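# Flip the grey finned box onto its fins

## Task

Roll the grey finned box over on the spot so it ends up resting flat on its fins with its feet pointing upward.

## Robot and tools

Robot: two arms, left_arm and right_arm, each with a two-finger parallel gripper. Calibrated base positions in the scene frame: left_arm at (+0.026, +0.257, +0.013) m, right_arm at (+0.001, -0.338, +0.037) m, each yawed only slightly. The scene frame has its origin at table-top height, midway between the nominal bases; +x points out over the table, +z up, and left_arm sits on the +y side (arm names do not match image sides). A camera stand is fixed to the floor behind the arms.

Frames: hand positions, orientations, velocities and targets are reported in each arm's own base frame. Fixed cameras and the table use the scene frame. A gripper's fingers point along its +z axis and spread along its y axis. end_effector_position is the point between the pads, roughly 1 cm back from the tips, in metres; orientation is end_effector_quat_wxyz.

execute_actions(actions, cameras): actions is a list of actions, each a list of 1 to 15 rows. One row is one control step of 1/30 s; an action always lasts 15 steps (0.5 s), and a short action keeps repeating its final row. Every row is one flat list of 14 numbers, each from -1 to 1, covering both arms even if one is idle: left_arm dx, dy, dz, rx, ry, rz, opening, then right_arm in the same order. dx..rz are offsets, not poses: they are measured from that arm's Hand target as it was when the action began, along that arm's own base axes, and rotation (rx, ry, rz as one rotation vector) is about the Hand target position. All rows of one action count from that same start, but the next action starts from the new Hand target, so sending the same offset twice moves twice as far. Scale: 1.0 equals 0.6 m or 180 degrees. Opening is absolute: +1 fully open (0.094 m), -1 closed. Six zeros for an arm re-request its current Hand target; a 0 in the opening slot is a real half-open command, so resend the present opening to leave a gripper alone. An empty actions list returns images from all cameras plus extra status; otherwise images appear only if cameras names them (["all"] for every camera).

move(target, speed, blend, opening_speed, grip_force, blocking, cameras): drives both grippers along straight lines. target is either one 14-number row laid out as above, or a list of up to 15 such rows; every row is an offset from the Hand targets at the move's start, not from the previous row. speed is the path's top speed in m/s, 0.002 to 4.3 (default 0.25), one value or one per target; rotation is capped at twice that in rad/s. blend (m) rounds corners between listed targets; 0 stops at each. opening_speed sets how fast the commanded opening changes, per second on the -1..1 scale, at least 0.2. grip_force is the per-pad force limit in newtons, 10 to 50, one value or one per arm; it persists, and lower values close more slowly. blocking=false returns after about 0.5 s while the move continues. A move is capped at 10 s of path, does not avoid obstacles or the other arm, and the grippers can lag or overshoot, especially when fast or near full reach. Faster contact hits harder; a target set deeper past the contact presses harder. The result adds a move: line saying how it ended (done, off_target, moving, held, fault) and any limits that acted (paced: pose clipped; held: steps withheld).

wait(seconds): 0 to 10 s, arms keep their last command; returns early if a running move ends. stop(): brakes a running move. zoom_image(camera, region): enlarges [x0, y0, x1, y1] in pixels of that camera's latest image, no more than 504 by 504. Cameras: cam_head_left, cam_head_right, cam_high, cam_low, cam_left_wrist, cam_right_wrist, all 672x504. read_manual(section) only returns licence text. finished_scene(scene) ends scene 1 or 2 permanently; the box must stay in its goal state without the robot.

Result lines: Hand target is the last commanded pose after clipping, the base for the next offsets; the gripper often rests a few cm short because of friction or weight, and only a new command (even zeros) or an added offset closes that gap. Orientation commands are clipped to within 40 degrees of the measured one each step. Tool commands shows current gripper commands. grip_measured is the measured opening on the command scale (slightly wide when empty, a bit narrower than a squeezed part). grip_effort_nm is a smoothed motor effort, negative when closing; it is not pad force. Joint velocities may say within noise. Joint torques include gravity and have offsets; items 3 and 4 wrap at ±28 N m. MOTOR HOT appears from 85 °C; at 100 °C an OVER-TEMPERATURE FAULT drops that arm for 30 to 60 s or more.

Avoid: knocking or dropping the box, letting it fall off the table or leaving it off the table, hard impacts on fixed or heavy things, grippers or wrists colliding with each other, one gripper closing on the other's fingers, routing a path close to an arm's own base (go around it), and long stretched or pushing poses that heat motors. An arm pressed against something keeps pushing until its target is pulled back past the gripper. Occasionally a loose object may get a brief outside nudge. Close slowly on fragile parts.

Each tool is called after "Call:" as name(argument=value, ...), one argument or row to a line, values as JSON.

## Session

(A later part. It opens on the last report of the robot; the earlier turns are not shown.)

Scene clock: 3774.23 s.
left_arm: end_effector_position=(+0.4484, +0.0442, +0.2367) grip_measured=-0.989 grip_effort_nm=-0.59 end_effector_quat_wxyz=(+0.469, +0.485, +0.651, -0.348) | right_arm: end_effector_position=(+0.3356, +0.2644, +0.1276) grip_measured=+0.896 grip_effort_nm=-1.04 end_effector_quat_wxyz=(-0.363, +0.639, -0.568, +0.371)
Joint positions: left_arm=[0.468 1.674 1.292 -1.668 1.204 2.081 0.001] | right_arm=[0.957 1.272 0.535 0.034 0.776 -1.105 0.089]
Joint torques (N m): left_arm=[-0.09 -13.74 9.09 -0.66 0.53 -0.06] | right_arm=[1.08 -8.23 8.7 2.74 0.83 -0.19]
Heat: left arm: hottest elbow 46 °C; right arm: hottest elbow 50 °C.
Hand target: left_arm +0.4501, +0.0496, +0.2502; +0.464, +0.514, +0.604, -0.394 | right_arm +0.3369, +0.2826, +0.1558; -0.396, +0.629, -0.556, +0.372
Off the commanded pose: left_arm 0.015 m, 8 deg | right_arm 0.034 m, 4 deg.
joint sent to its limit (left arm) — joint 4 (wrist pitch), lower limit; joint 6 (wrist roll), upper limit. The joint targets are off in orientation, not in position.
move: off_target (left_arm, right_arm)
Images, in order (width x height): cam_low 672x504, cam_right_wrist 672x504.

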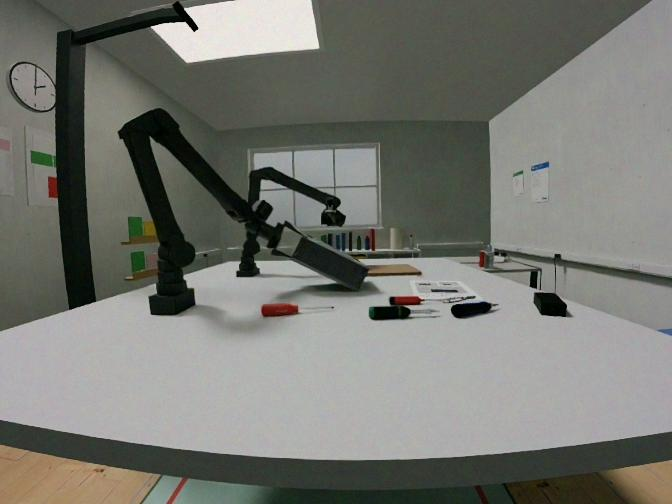

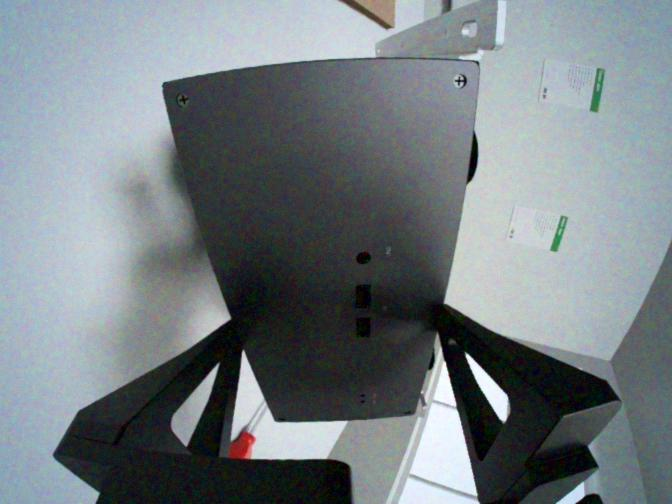

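Call:
execute_actions(
  actions=[],
)

Scene clock: 3817.73 s.
left_arm: end_effector_position=(+0.4484, +0.0442, +0.2367) grip_measured=-0.989 grip_effort_nm=-0.59 end_effector_quat_wxyz=(+0.469, +0.485, +0.651, -0.348) | right_arm: end_effector_position=(+0.3357, +0.2644, +0.1276) grip_measured=+0.896 grip_effort_nm=-1.04 end_effector_quat_wxyz=(-0.363, +0.639, -0.568, +0.371)
Joint positions: left_arm=[0.468 1.674 1.292 -1.668 1.204 2.081 0.001] | right_arm=[0.957 1.272 0.535 0.034 0.776 -1.105 0.089]
Joint velocities: within noise
Joint torques (N m): left_arm=[-0.09 -13.86 9.09 -0.68 0.53 -0.06] | right_arm=[1.44 -8.94 8.94 2.65 0.78 -0.24]
Heat: left arm: hottest elbow 46 °C; right arm: hottest elbow 48 °C.
Hand target: left_arm +0.4501, +0.0496, +0.2502; +0.464, +0.514, +0.604, -0.394 | right_arm +0.3369, +0.2826, +0.1559; -0.396, +0.629, -0.556, +0.372
Tool commands: left_gripper/opening=-1.0 right_gripper/opening=+0.7
Off the commanded pose: left_arm 0.015 m, 8 deg | right_arm 0.034 m, 4 deg.

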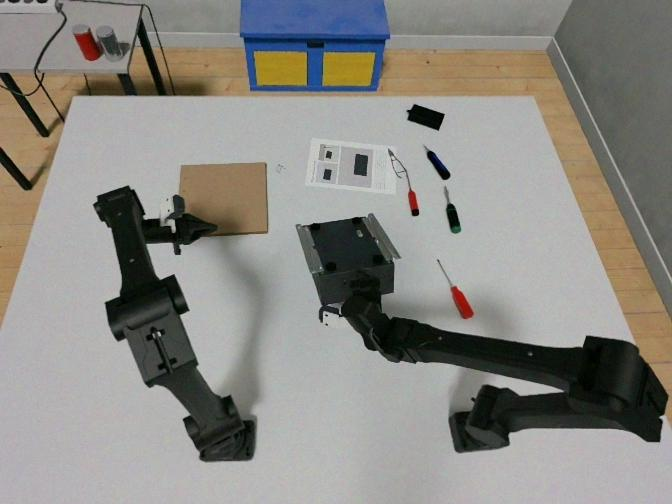

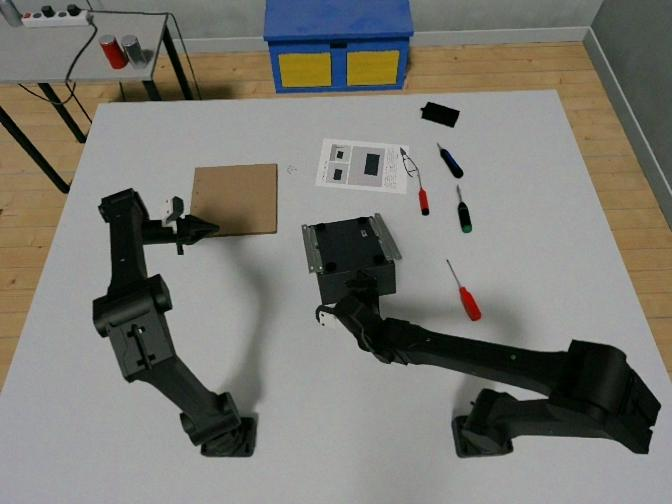

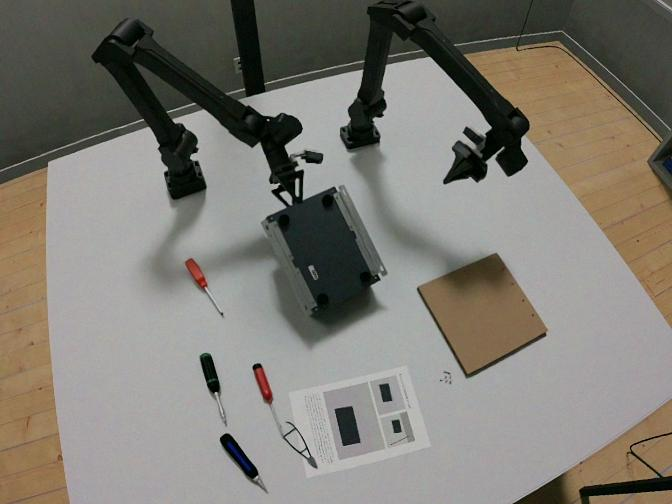

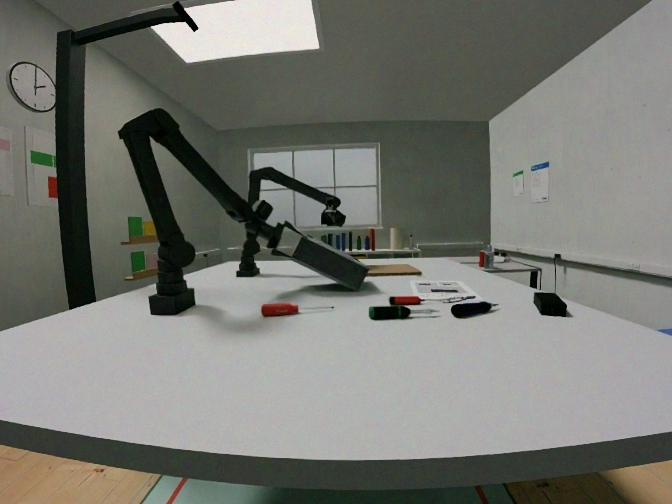

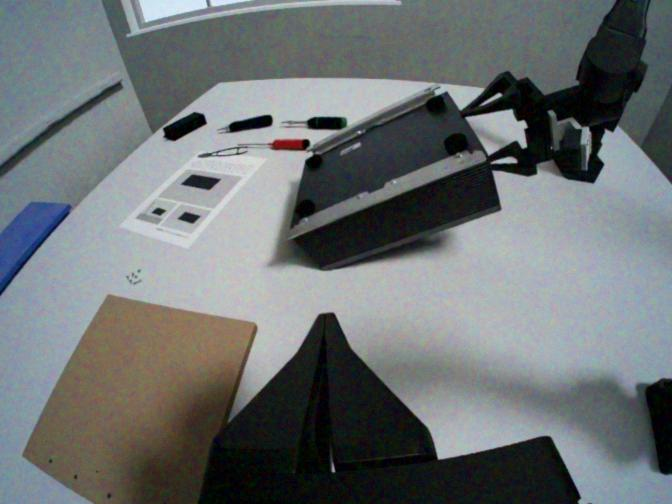

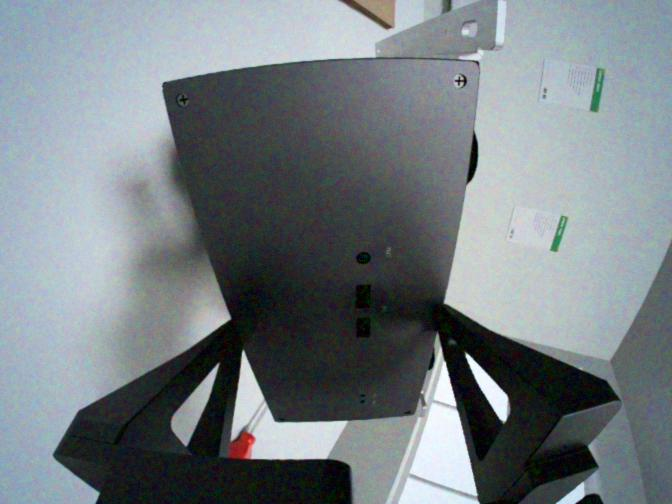

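Call:
move(
  target=[0,0,0,0,0,0,-1,-0.045,-0.004,-0.07,0.0044,-0.0715,0,0.7],
  speed=0.04,
  cameras=["cam_low","cam_left_wrist","cam_right_wrist"],
)

Scene clock: 3825.63 s.
left_arm: end_effector_position=(+0.4484, +0.0442, +0.2367) grip_measured=-0.989 grip_effort_nm=-0.59 end_effector_quat_wxyz=(+0.469, +0.485, +0.651, -0.348) | right_arm: end_effector_position=(+0.3070, +0.2596, +0.0821) grip_measured=+0.897 grip_effort_nm=-1.04 end_effector_quat_wxyz=(-0.428, +0.594, -0.531, +0.427)
Joint positions: left_arm=[0.468 1.674 1.292 -1.668 1.204 2.081 0.001] | right_arm=[1.063 1.508 0.355 0.67 0.949 -1.222 0.089]
Joint torques (N m): left_arm=[-0.21 -13.86 9.09 -0.69 0.53 -0.07] | right_arm=[0.97 -9.7 6.46 4.01 1.1 -0.73]
Heat: left arm: hottest elbow 46 °C; right arm: hottest elbow 48 °C.
Hand target: left_arm +0.4501, +0.0496, +0.2502; +0.464, +0.514, +0.604, -0.394 | right_arm +0.3099, +0.2801, +0.1138; -0.460, +0.580, -0.511, +0.436
Off the commanded pose: left_arm 0.015 m, 8 deg | right_arm 0.038 m, 5 deg.
joint sent to its limit (left arm) — joint 4 (wrist pitch), lower limit; joint 6 (wrist roll), upper limit. The joint targets are off in orientation, not in position.
move: off_target (left_arm, right_arm)
Images, in order (width x height): cam_low 672x504, cam_left_wrist 672x504, cam_right_wrist 672x504.

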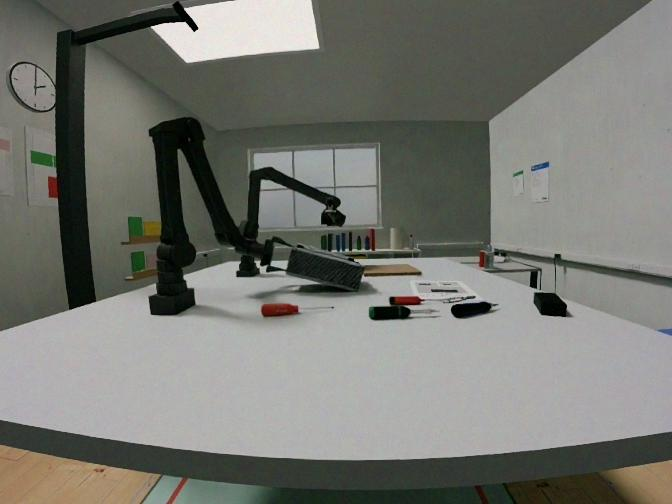

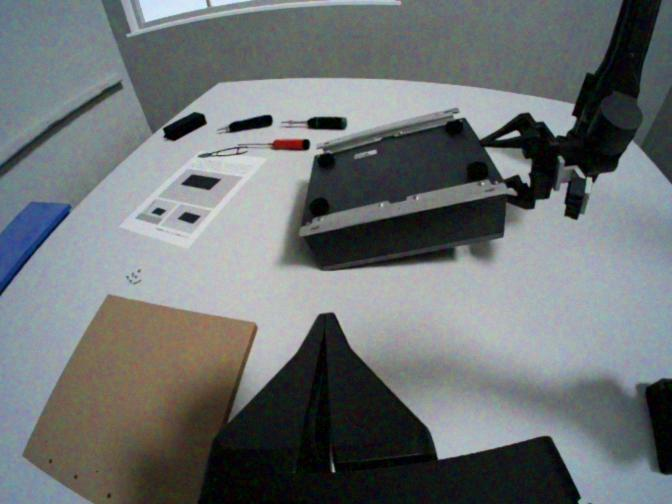

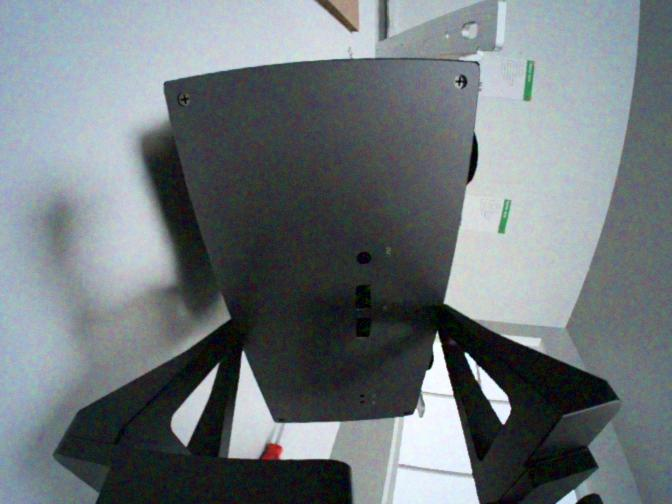

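Call:
move(
  target=[0,0,0,0,0,0,-1,-0.019,-0.002,-0.047,0.0024,-0.0389,0,0.7],
  speed=0.04,
  cameras=["cam_low","cam_left_wrist","cam_right_wrist"],
)

Call:
zoom_image(
  camera="cam_low",
  region=[230, 220, 400, 320],
)

Scene clock: 3840.80 s.
left_arm: end_effector_position=(+0.4484, +0.0442, +0.2367) grip_measured=-0.989 grip_effort_nm=-0.59 end_effector_quat_wxyz=(+0.469, +0.485, +0.651, -0.348) | right_arm: end_effector_position=(+0.2947, +0.2603, +0.0551) grip_measured=+0.897 grip_effort_nm=-1.04 end_effector_quat_wxyz=(-0.463, +0.567, -0.507, +0.454)
Joint positions: left_arm=[0.468 1.674 1.292 -1.668 1.204 2.081 0.001] | right_arm=[1.113 1.79 0.316 1.165 1.026 -1.35 0.089]
Joint torques (N m): left_arm=[-0.09 -13.68 9.09 -0.65 0.53 -0.07] | right_arm=[-0.03 -10.81 3.89 4.45 0.74 -0.99]
Heat: left arm: hottest elbow 46 °C; right arm: hottest elbow 46 °C.
Hand target: left_arm +0.4501, +0.0496, +0.2502; +0.464, +0.514, +0.604, -0.394 | right_arm +0.2985, +0.2790, +0.0857; -0.493, +0.551, -0.484, +0.469
Off the commanded pose: left_arm 0.015 m, 8 deg | right_arm 0.036 m, 5 deg.
joint sent to its limit (left arm) — joint 4 (wrist pitch), lower limit; joint 6 (wrist roll), upper limit. The joint targets are off in orientation, not in position.
move: off_target (left_arm, right_arm)
Images, in order (width x height): cam_low 672x504, cam_left_wrist 672x504, cam_right_wrist 672x504.

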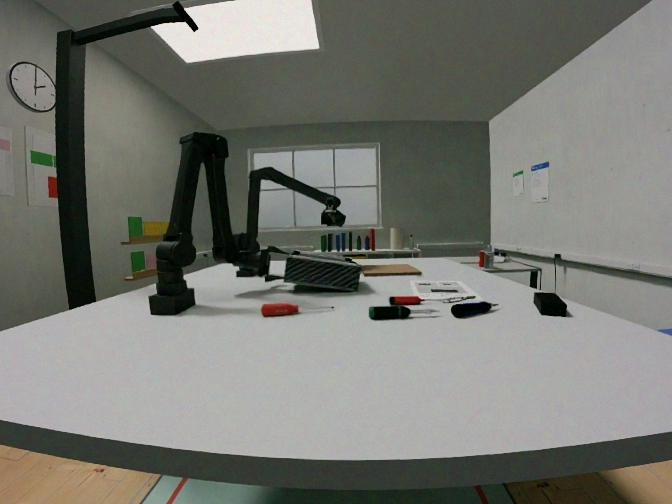

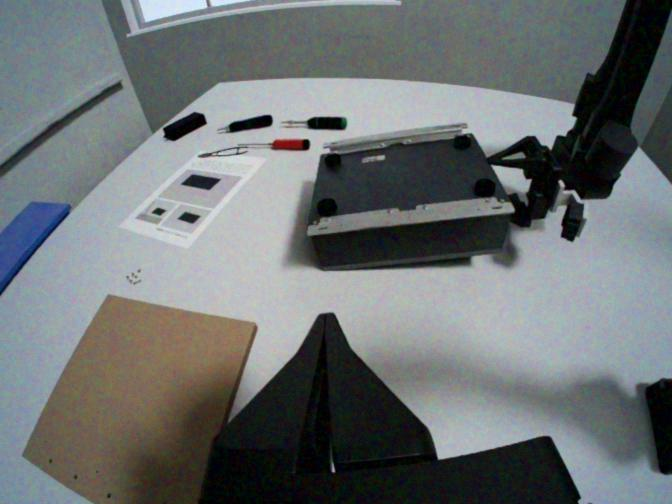

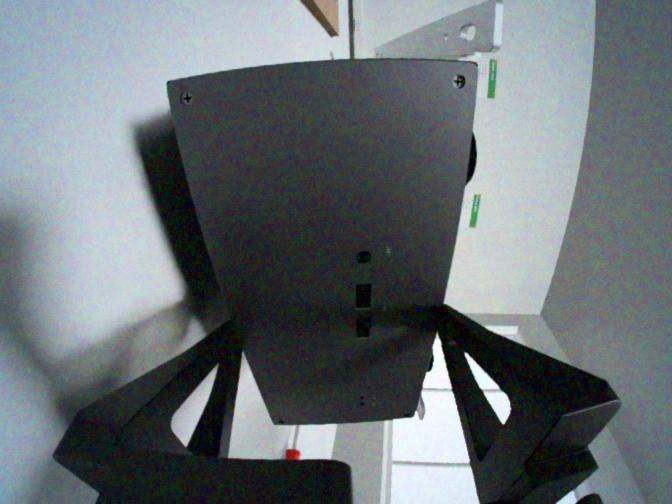

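Scaled by 2.965.

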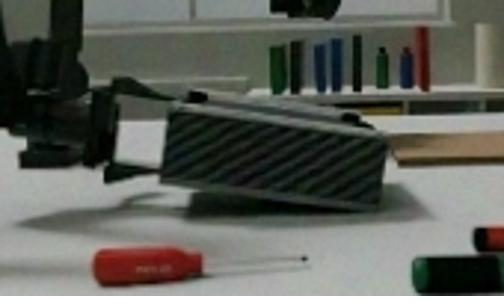

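Call:
move(
  target=[0,0,0,0,0,0,-1,-0.0125,-0.001,-0.0395,0.0019,-0.0306,0,0.7],
  speed=0.03,
  cameras=["cam_low","cam_left_wrist","cam_right_wrist"],
)

Call:
zoom_image(
  camera="cam_low",
  region=[230, 220, 400, 320],
)

Call:
zoom_image(
  camera="cam_left_wrist",
  region=[280, 100, 620, 290],
)

Scene clock: 3870.07 s.
left_arm: end_effector_position=(+0.4484, +0.0442, +0.2367) grip_measured=-0.989 grip_effort_nm=-0.58 end_effector_quat_wxyz=(+0.469, +0.485, +0.651, -0.348) | right_arm: end_effector_position=(+0.2881, +0.2606, +0.0363) grip_measured=+0.897 grip_effort_nm=-1.03 end_effector_quat_wxyz=(-0.484, +0.547, -0.492, +0.474)
Joint positions: left_arm=[0.468 1.674 1.292 -1.668 1.204 2.081 0.001] | right_arm=[1.14 2.016 0.328 1.515 1.07 -1.461 0.089]
Joint torques (N m): left_arm=[-0.09 -13.68 9.1 -0.64 0.53 -0.06] | right_arm=[0.67 -11.52 2.29 4.03 0.48 -1.04]
Heat: left arm: hottest elbow 46 °C; right arm: hottest elbow 43 °C.
Hand target: left_arm +0.4501, +0.0496, +0.2502; +0.464, +0.514, +0.604, -0.394 | right_arm +0.2911, +0.2784, +0.0618; -0.517, +0.526, -0.461, +0.493
Off the commanded pose: left_arm 0.015 m, 8 deg | right_arm 0.031 m, 6 deg.
joint sent to its limit (left arm) — joint 4 (wrist pitch), lower limit; joint 6 (wrist roll), upper limit. The joint targets are off in orientation, not in position.
joint sent to its limit (right arm) — joint 4 (wrist pitch), upper limit. The joint targets are off in orientation, not in position.
move: off_target (left_arm, right_arm)
Images, in order (width x height): cam_low 672x504, cam_left_wrist 672x504, cam_right_wrist 672x504.

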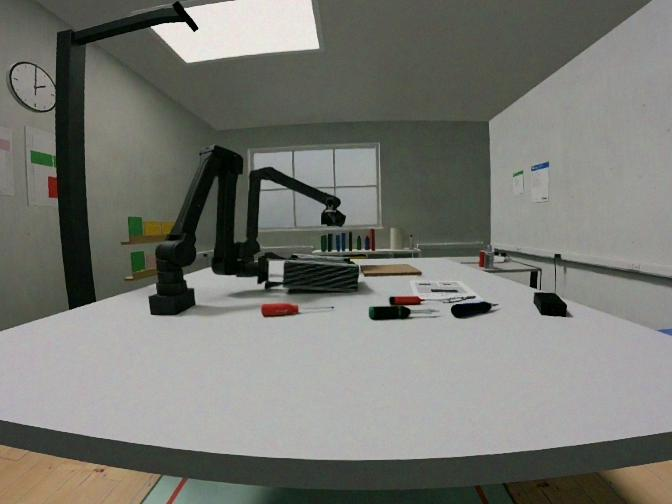

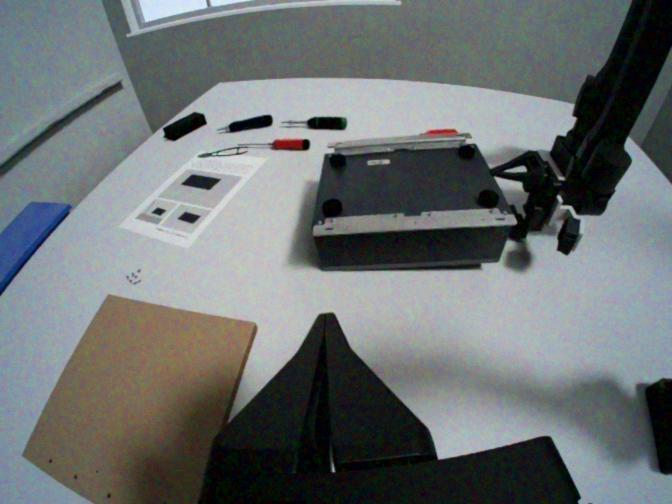

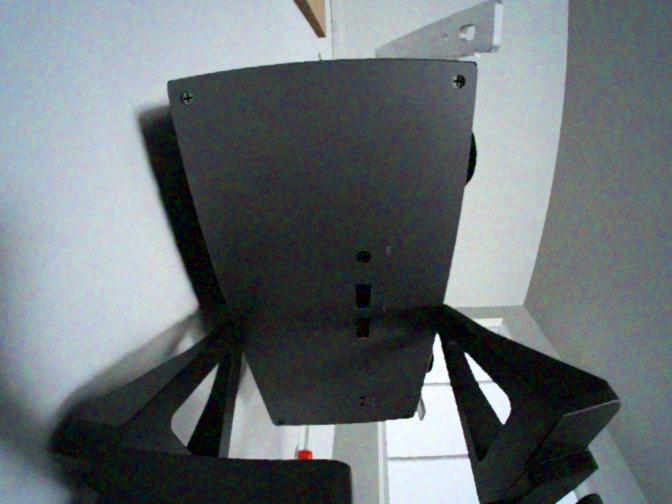

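Scaled by 2.965.

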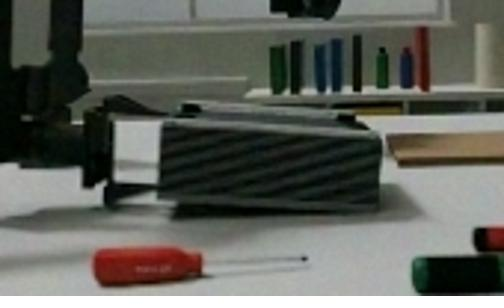

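Scaled by 1.482 from the camera's 672x504 image, which has a finer 960x720 frame.

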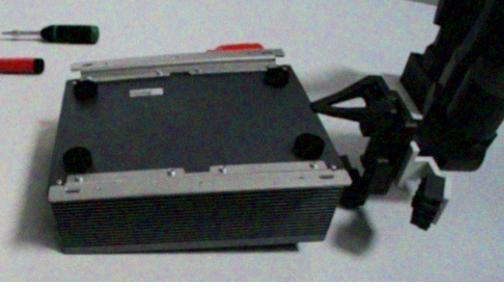

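Call:
move(
  target=[0,0,0,0,0,0,-1,0,0,0,0,0,0,1],
  speed=0.03,
  opening_speed=0.2,
  cameras=["cam_low","cam_left_wrist","cam_right_wrist"],
)

Call:
zoom_image(
  camera="cam_low",
  region=[230, 220, 400, 320],
)

Call:
zoom_image(
  camera="cam_left_wrist",
  region=[280, 100, 620, 290],
)

Scene clock: 3907.10 s.
left_arm: end_effector_position=(+0.4484, +0.0442, +0.2367) grip_measured=-0.989 grip_effort_nm=-0.59 end_effector_quat_wxyz=(+0.469, +0.485, +0.651, -0.348) | right_arm: end_effector_position=(+0.2887, +0.2633, +0.0350) grip_measured=+1.000 grip_effort_nm=-0.05 end_effector_quat_wxyz=(-0.466, +0.568, -0.468, +0.491)
Joint positions: left_arm=[0.468 1.674 1.292 -1.668 1.204 2.081 0.001] | right_arm=[1.141 2.022 0.334 1.515 1.065 -1.542 0.094]
Joint torques (N m): left_arm=[-0.03 -13.74 9.07 -0.66 0.53 -0.07] | right_arm=[0.67 -12.57 1.76 4.38 0.47 -0.23]
Heat: left arm: hottest elbow 46 °C; right arm: hottest elbow 40 °C.
Hand target: left_arm +0.4501, +0.0496, +0.2502; +0.464, +0.514, +0.604, -0.394 | right_arm +0.2910, +0.2784, +0.0619; -0.517, +0.526, -0.461, +0.493
Off the commanded pose: left_arm 0.015 m, 8 deg | right_arm 0.031 m, 8 deg.
joint sent to its limit (left arm) — joint 4 (wrist pitch), lower limit; joint 6 (wrist roll), upper limit. The joint targets are off in orientation, not in position.
joint sent to its limit (right arm) — joint 4 (wrist pitch), upper limit. The joint targets are off in orientation, not in position.
move: off_target (left_arm, right_arm)
Images, in order (width x height): cam_low 672x504, cam_left_wrist 672x504, cam_right_wrist 672x504.

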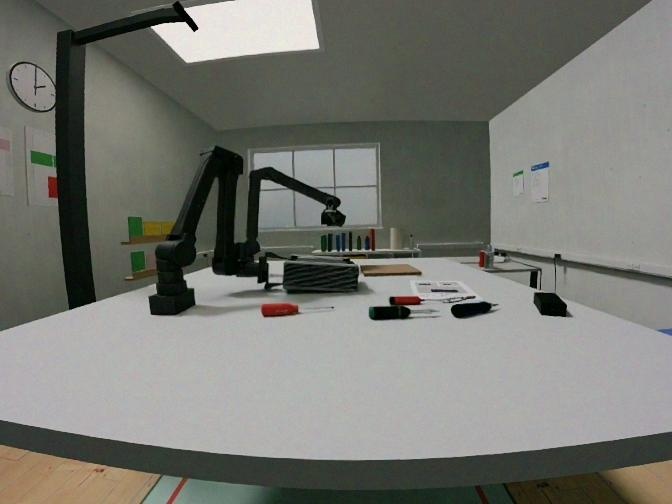

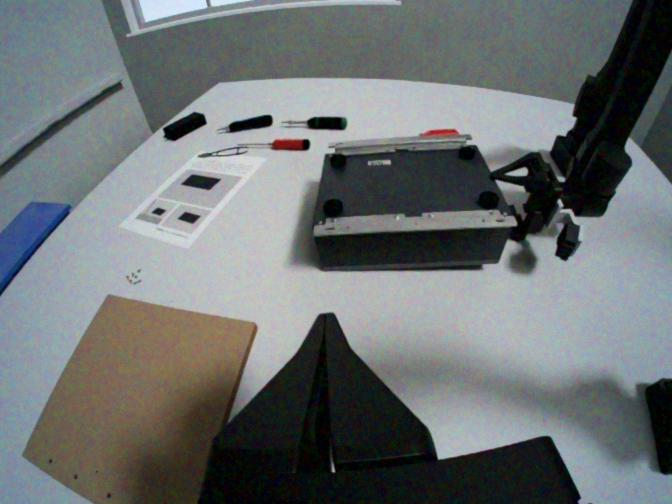

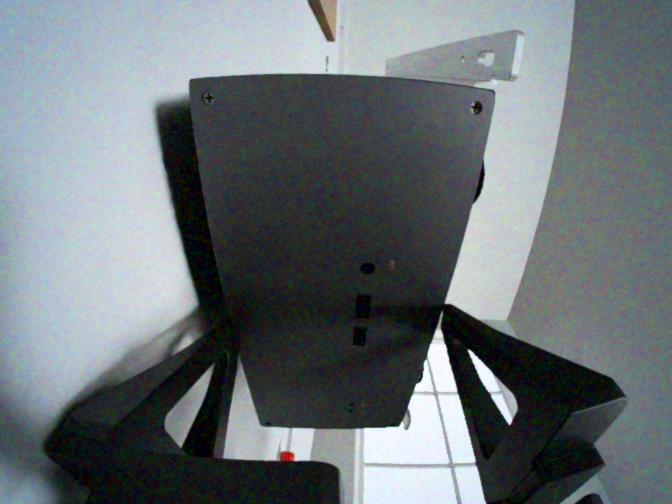

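Scaled by 2.965.

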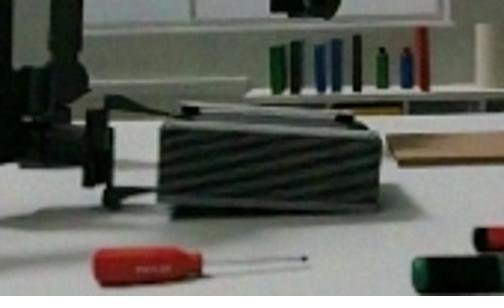

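Scaled by 1.482 from the camera's 672x504 image, which has a finer 960x720 frame.

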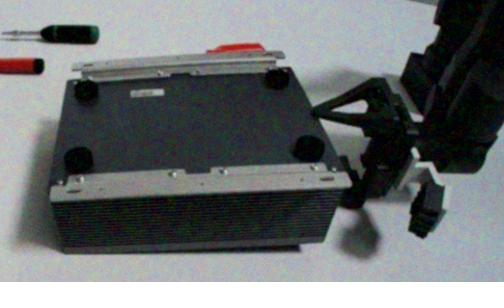

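Call:
move(
  target=[0,0,0,0,0,0,-1,0.002,0,-0.010,0.0083,0.0378,-0.0067,1],
  speed=0.03,
  cameras=["cam_low","cam_left_wrist","cam_right_wrist"],
)

Call:
zoom_image(
  camera="cam_low",
  region=[230, 220, 400, 320],
)

Call:
zoom_image(
  camera="cam_left_wrist",
  region=[280, 100, 620, 290],
)

Scene clock: 3939.93 s.
left_arm: end_effector_position=(+0.4484, +0.0442, +0.2367) grip_measured=-0.989 grip_effort_nm=-0.59 end_effector_quat_wxyz=(+0.469, +0.485, +0.651, -0.348) | right_arm: end_effector_position=(+0.2886, +0.2641, +0.0271) grip_measured=+1.000 grip_effort_nm=-0.05 end_effector_quat_wxyz=(-0.453, +0.576, -0.492, +0.470)
Joint positions: left_arm=[0.468 1.674 1.292 -1.668 1.204 2.081 0.001] | right_arm=[1.141 1.951 0.336 1.308 1.061 -1.398 0.094]
Joint torques (N m): left_arm=[-0.03 -13.8 9.06 -0.65 0.53 -0.07] | right_arm=[0.67 -14.04 1.92 2.99 0.58 0.08]
Heat: left arm: hottest elbow 46 °C; right arm: hottest elbow 39 °C.
Hand target: left_arm +0.4501, +0.0496, +0.2502; +0.464, +0.514, +0.604, -0.394 | right_arm +0.2922, +0.2784, +0.0559; -0.490, +0.543, -0.502, +0.461
Off the commanded pose: left_arm 0.015 m, 8 deg | right_arm 0.032 m, 6 deg.
joint sent to its limit (left arm) — joint 4 (wrist pitch), lower limit; joint 6 (wrist roll), upper limit. The joint targets are off in orientation, not in position.
move: off_target (left_arm, right_arm)
Images, in order (width x height): cam_low 672x504, cam_left_wrist 672x504, cam_right_wrist 672x504.

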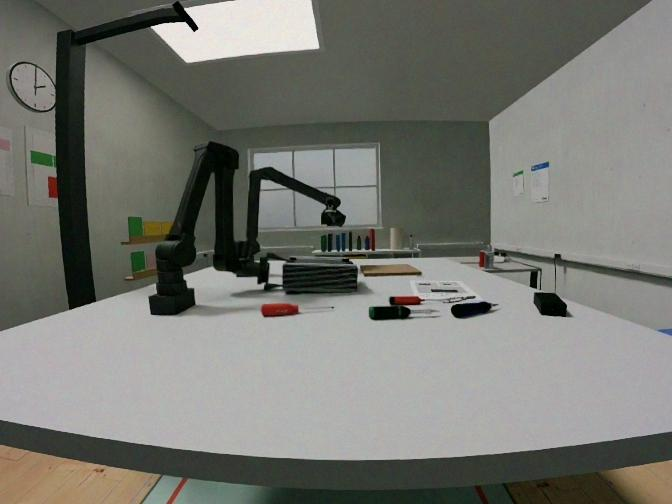

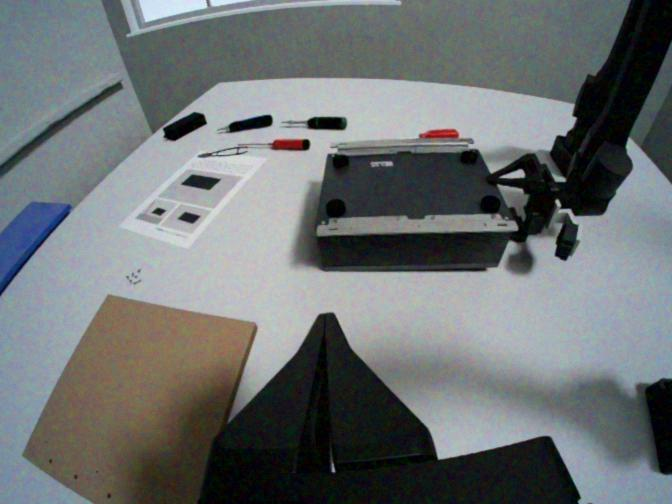

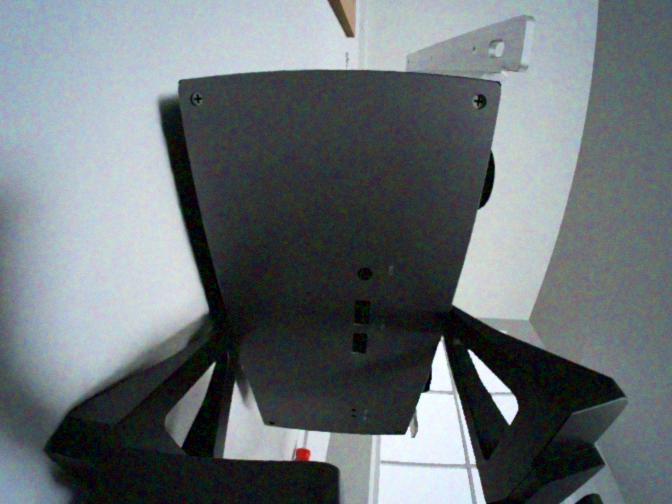

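Scaled by 2.965.

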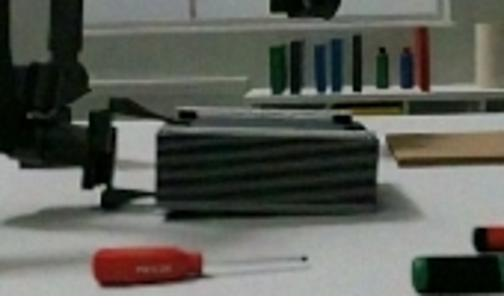

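Scaled by 1.482 from the camera's 672x504 image, which has a finer 960x720 frame.

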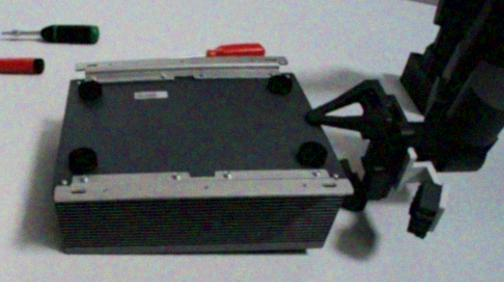

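Call:
move(
  target=[0,0,0,0,0,0,-1,0.006,0,-0.015,0.022,0.0306,0,1],
  speed=0.03,
  cameras=["cam_low","cam_left_wrist","cam_right_wrist"],
)

Call:
zoom_image(
  camera="cam_low",
  region=[230, 220, 400, 320],
)

Call:
zoom_image(
  camera="cam_left_wrist",
  region=[280, 100, 620, 290],
)

Scene clock: 3959.93 s.
left_arm: end_effector_position=(+0.4484, +0.0442, +0.2367) grip_measured=-0.989 grip_effort_nm=-0.58 end_effector_quat_wxyz=(+0.469, +0.485, +0.651, -0.348) | right_arm: end_effector_position=(+0.2880, +0.2649, +0.0181) grip_measured=+1.000 grip_effort_nm=-0.05 end_effector_quat_wxyz=(-0.447, +0.583, -0.528, +0.425)
Joint positions: left_arm=[0.468 1.674 1.292 -1.668 1.204 2.081 0.001] | right_arm=[1.13 1.858 0.336 1.058 1.007 -1.196 0.094]
Joint torques (N m): left_arm=[-0.21 -13.74 9.1 -0.66 0.52 -0.07] | right_arm=[-0.67 -13.74 2.78 2.99 0.71 0.11]
Heat: left arm: hottest elbow 46 °C; right arm: hottest elbow 38 °C.
Hand target: left_arm +0.4501, +0.0496, +0.2502; +0.464, +0.514, +0.604, -0.394 | right_arm +0.2958, +0.2785, +0.0469; -0.484, +0.547, -0.541, +0.416
Off the commanded pose: left_arm 0.015 m, 8 deg | right_arm 0.033 m, 6 deg.
joint sent to its limit (left arm) — joint 4 (wrist pitch), lower limit; joint 6 (wrist roll), upper limit. The joint targets are off in orientation, not in position.
move: off_target (left_arm, right_arm)
Images, in order (width x height): cam_low 672x504, cam_left_wrist 672x504, cam_right_wrist 672x504.

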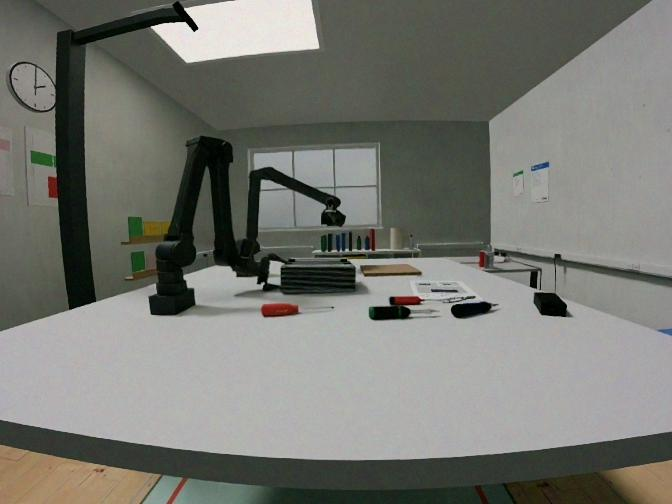

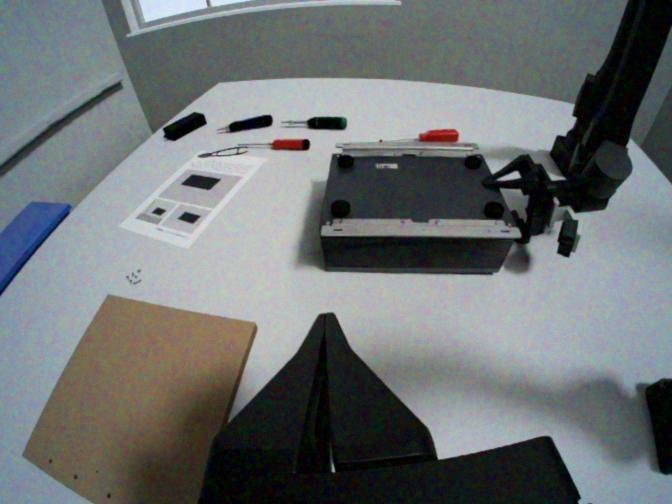

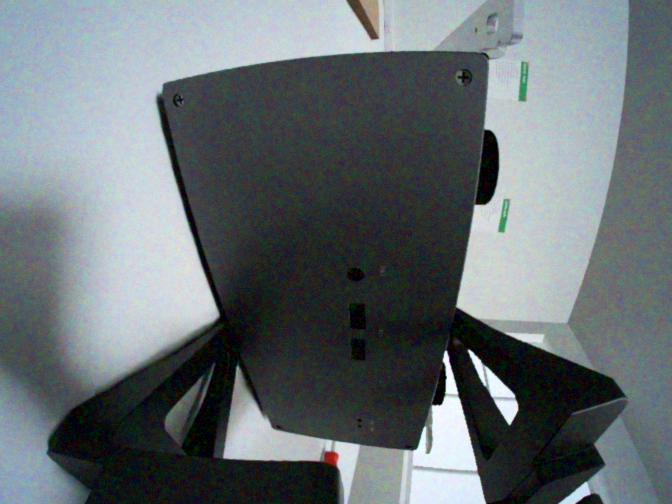

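Scaled by 2.965.

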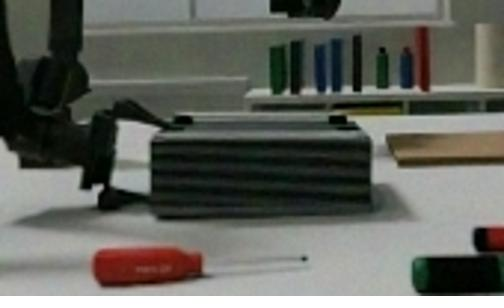

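Scaled by 1.482 from the camera's 672x504 image, which has a finer 960x720 frame.

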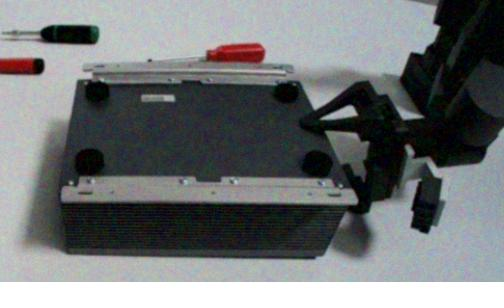

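Call:
zoom_image(
  camera="cam_right_wrist",
  region=[140, 30, 520, 315],
)

Call:
zoom_image(
  camera="cam_right_wrist",
  region=[180, 250, 500, 490],
)

Scaled by 1.326 from the camera's 672x504 image, which has a finer 960x720 frame.

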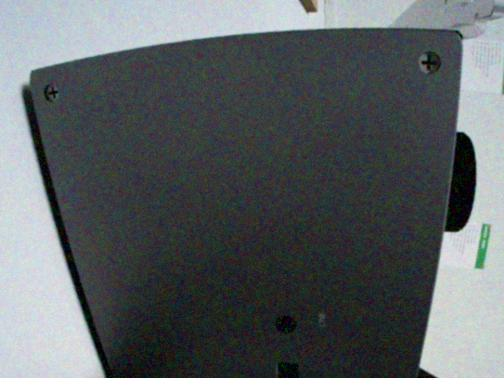

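Scaled by 1.575 from the camera's 672x504 image, which has a finer 960x720 frame.

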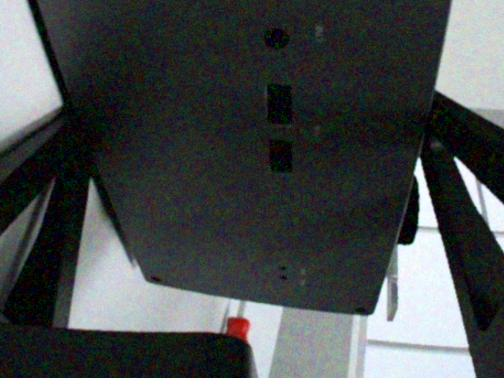

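Call:
move(
  target=[0,0,0,0,0,0,-1,0.010,0,-0.0105,0.003,0.0222,0,1],
  speed=0.03,
  cameras=["cam_low","cam_left_wrist","cam_right_wrist"],
)

Call:
zoom_image(
  camera="cam_low",
  region=[230, 220, 400, 320],
)

Call:
zoom_image(
  camera="cam_left_wrist",
  region=[280, 100, 620, 290],
)

Scene clock: 4016.73 s.
left_arm: end_effector_position=(+0.4484, +0.0442, +0.2367) grip_measured=-0.989 grip_effort_nm=-0.59 end_effector_quat_wxyz=(+0.469, +0.485, +0.651, -0.348) | right_arm: end_effector_position=(+0.2902, +0.2646, +0.0188) grip_measured=+1.000 grip_effort_nm=-0.15 end_effector_quat_wxyz=(-0.434, +0.593, -0.541, +0.409)
Joint positions: left_arm=[0.468 1.674 1.292 -1.668 1.204 2.081 0.001] | right_arm=[1.115 1.787 0.342 0.91 0.971 -1.131 0.094]
Joint torques (N m): left_arm=[-0.09 -13.63 9.1 -0.62 0.52 -0.06] | right_arm=[-2.02 -12.1 4.16 2.13 0.15 0.38]
Heat: left arm: hottest elbow 46 °C; right arm: hottest elbow 38 °C.
Hand target: left_arm +0.4501, +0.0496, +0.2502; +0.464, +0.514, +0.604, -0.394 | right_arm +0.3018, +0.2784, +0.0407; -0.468, +0.559, -0.560, +0.394
Off the commanded pose: left_arm 0.015 m, 8 deg | right_arm 0.028 m, 6 deg.
joint sent to its limit (left arm) — joint 4 (wrist pitch), lower limit; joint 6 (wrist roll), upper limit. The joint targets are off in orientation, not in position.
move: off_target (left_arm, right_arm)
Images, in order (width x height): cam_low 672x504, cam_left_wrist 672x504, cam_right_wrist 672x504.

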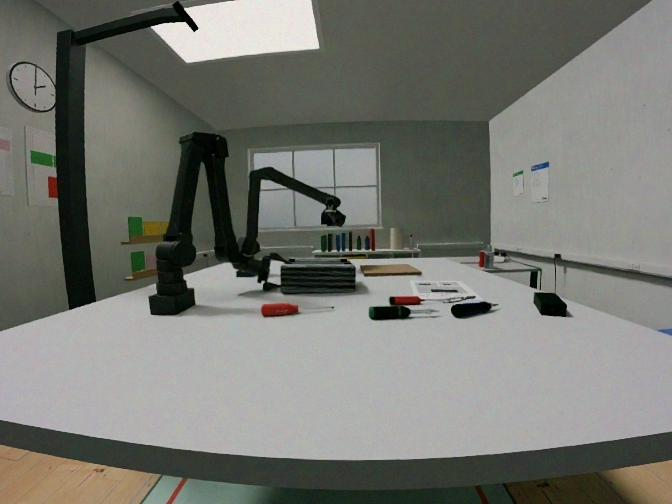

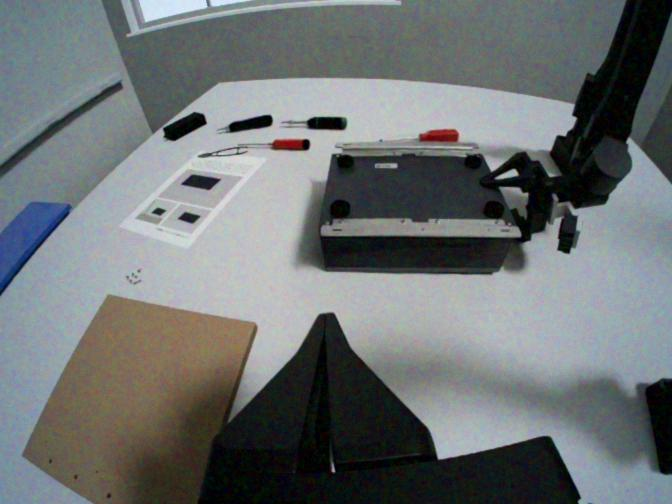

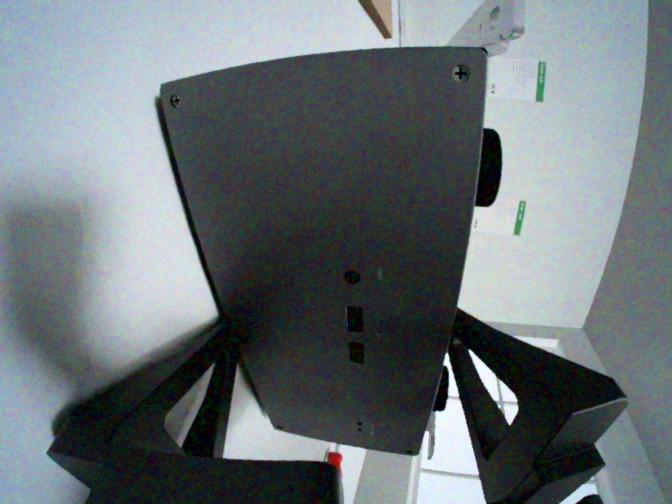

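Scaled by 2.965.

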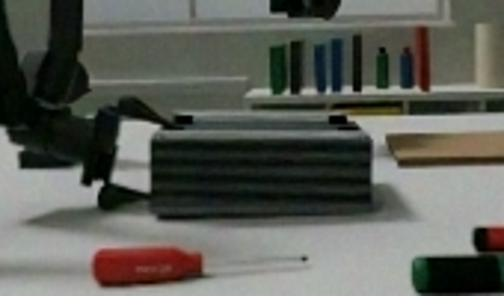

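Scaled by 1.482 from the camera's 672x504 image, which has a finer 960x720 frame.

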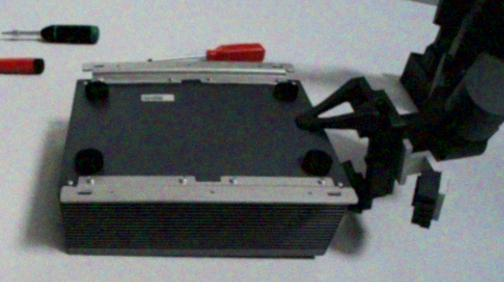

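Call:
move(
  target=[0,0,0,0,0,0,-1,0.0,0,-0.011,0.0,-0.0128,0,1],
  speed=0.03,
  cameras=["cam_low","cam_left_wrist","cam_right_wrist"],
)

Call:
zoom_image(
  camera="cam_low",
  region=[230, 220, 400, 320],
)

Call:
zoom_image(
  camera="cam_left_wrist",
  region=[280, 100, 620, 290],
)

Scene clock: 4030.97 s.
left_arm: end_effector_position=(+0.4484, +0.0442, +0.2367) grip_measured=-0.989 grip_effort_nm=-0.59 end_effector_quat_wxyz=(+0.469, +0.485, +0.651, -0.348) | right_arm: end_effector_position=(+0.2912, +0.2646, +0.0155) grip_measured=+1.000 grip_effort_nm=-0.15 end_effector_quat_wxyz=(-0.442, +0.587, -0.537, +0.414)
Joint positions: left_arm=[0.468 1.674 1.292 -1.668 1.204 2.081 0.001] | right_arm=[1.115 1.836 0.341 0.996 0.98 -1.158 0.094]
Joint torques (N m): left_arm=[-0.15 -13.74 9.07 -0.64 0.53 -0.06] | right_arm=[-1.55 -9.41 3.67 4 0.59 0.17]
Heat: left arm: hottest elbow 46 °C; right arm: hottest elbow 38 °C.
Hand target: left_arm +0.4501, +0.0496, +0.2502; +0.464, +0.514, +0.604, -0.394 | right_arm +0.3018, +0.2784, +0.0340; -0.479, +0.551, -0.550, +0.405
Off the commanded pose: left_arm 0.015 m, 8 deg | right_arm 0.026 m, 6 deg.
joint sent to its limit (left arm) — joint 4 (wrist pitch), lower limit; joint 6 (wrist roll), upper limit. The joint targets are off in orientation, not in position.
move: off_target (left_arm, right_arm)
Images, in order (width x height): cam_low 672x504, cam_left_wrist 672x504, cam_right_wrist 672x504.

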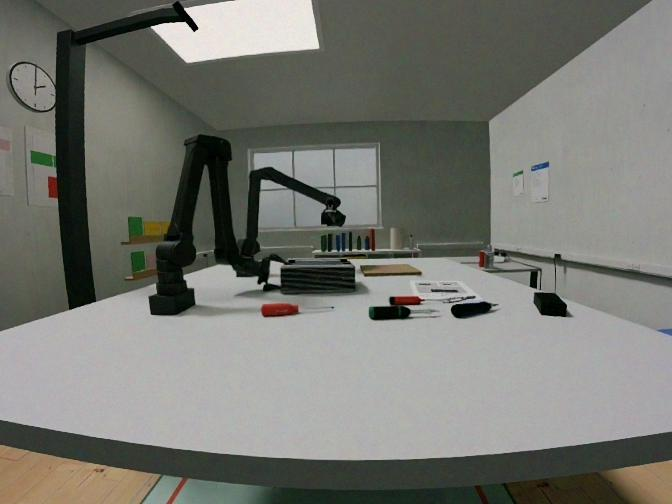

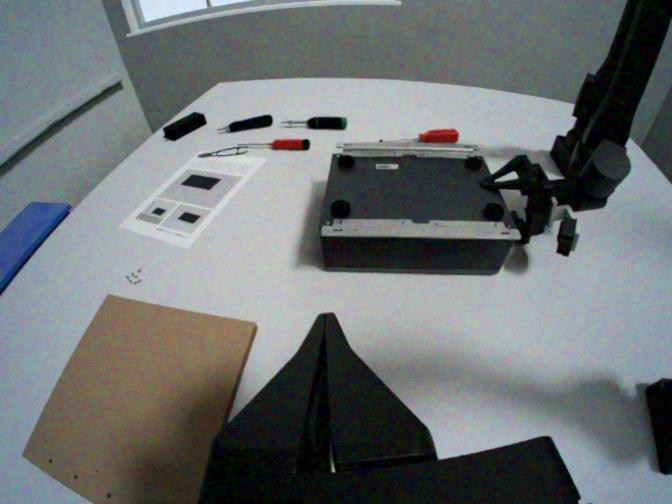

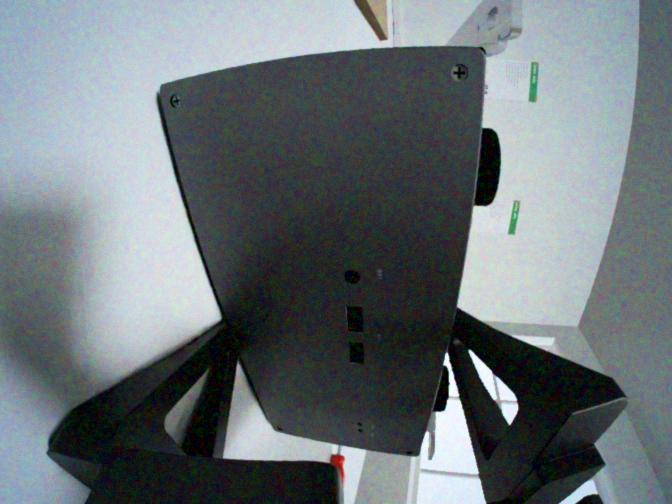

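Scaled by 2.965.

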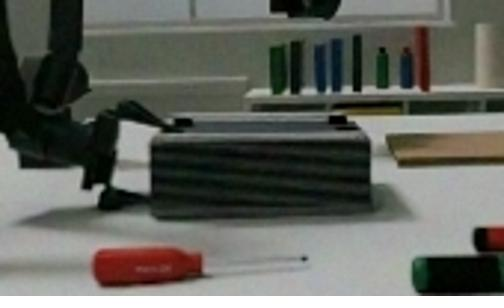

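Scaled by 1.482 from the camera's 672x504 image, which has a finer 960x720 frame.

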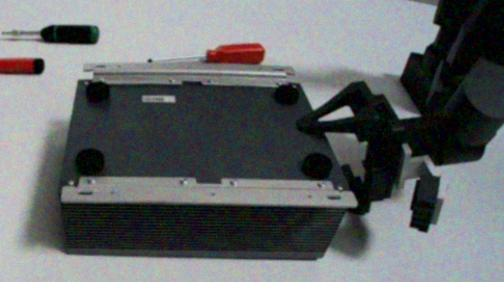

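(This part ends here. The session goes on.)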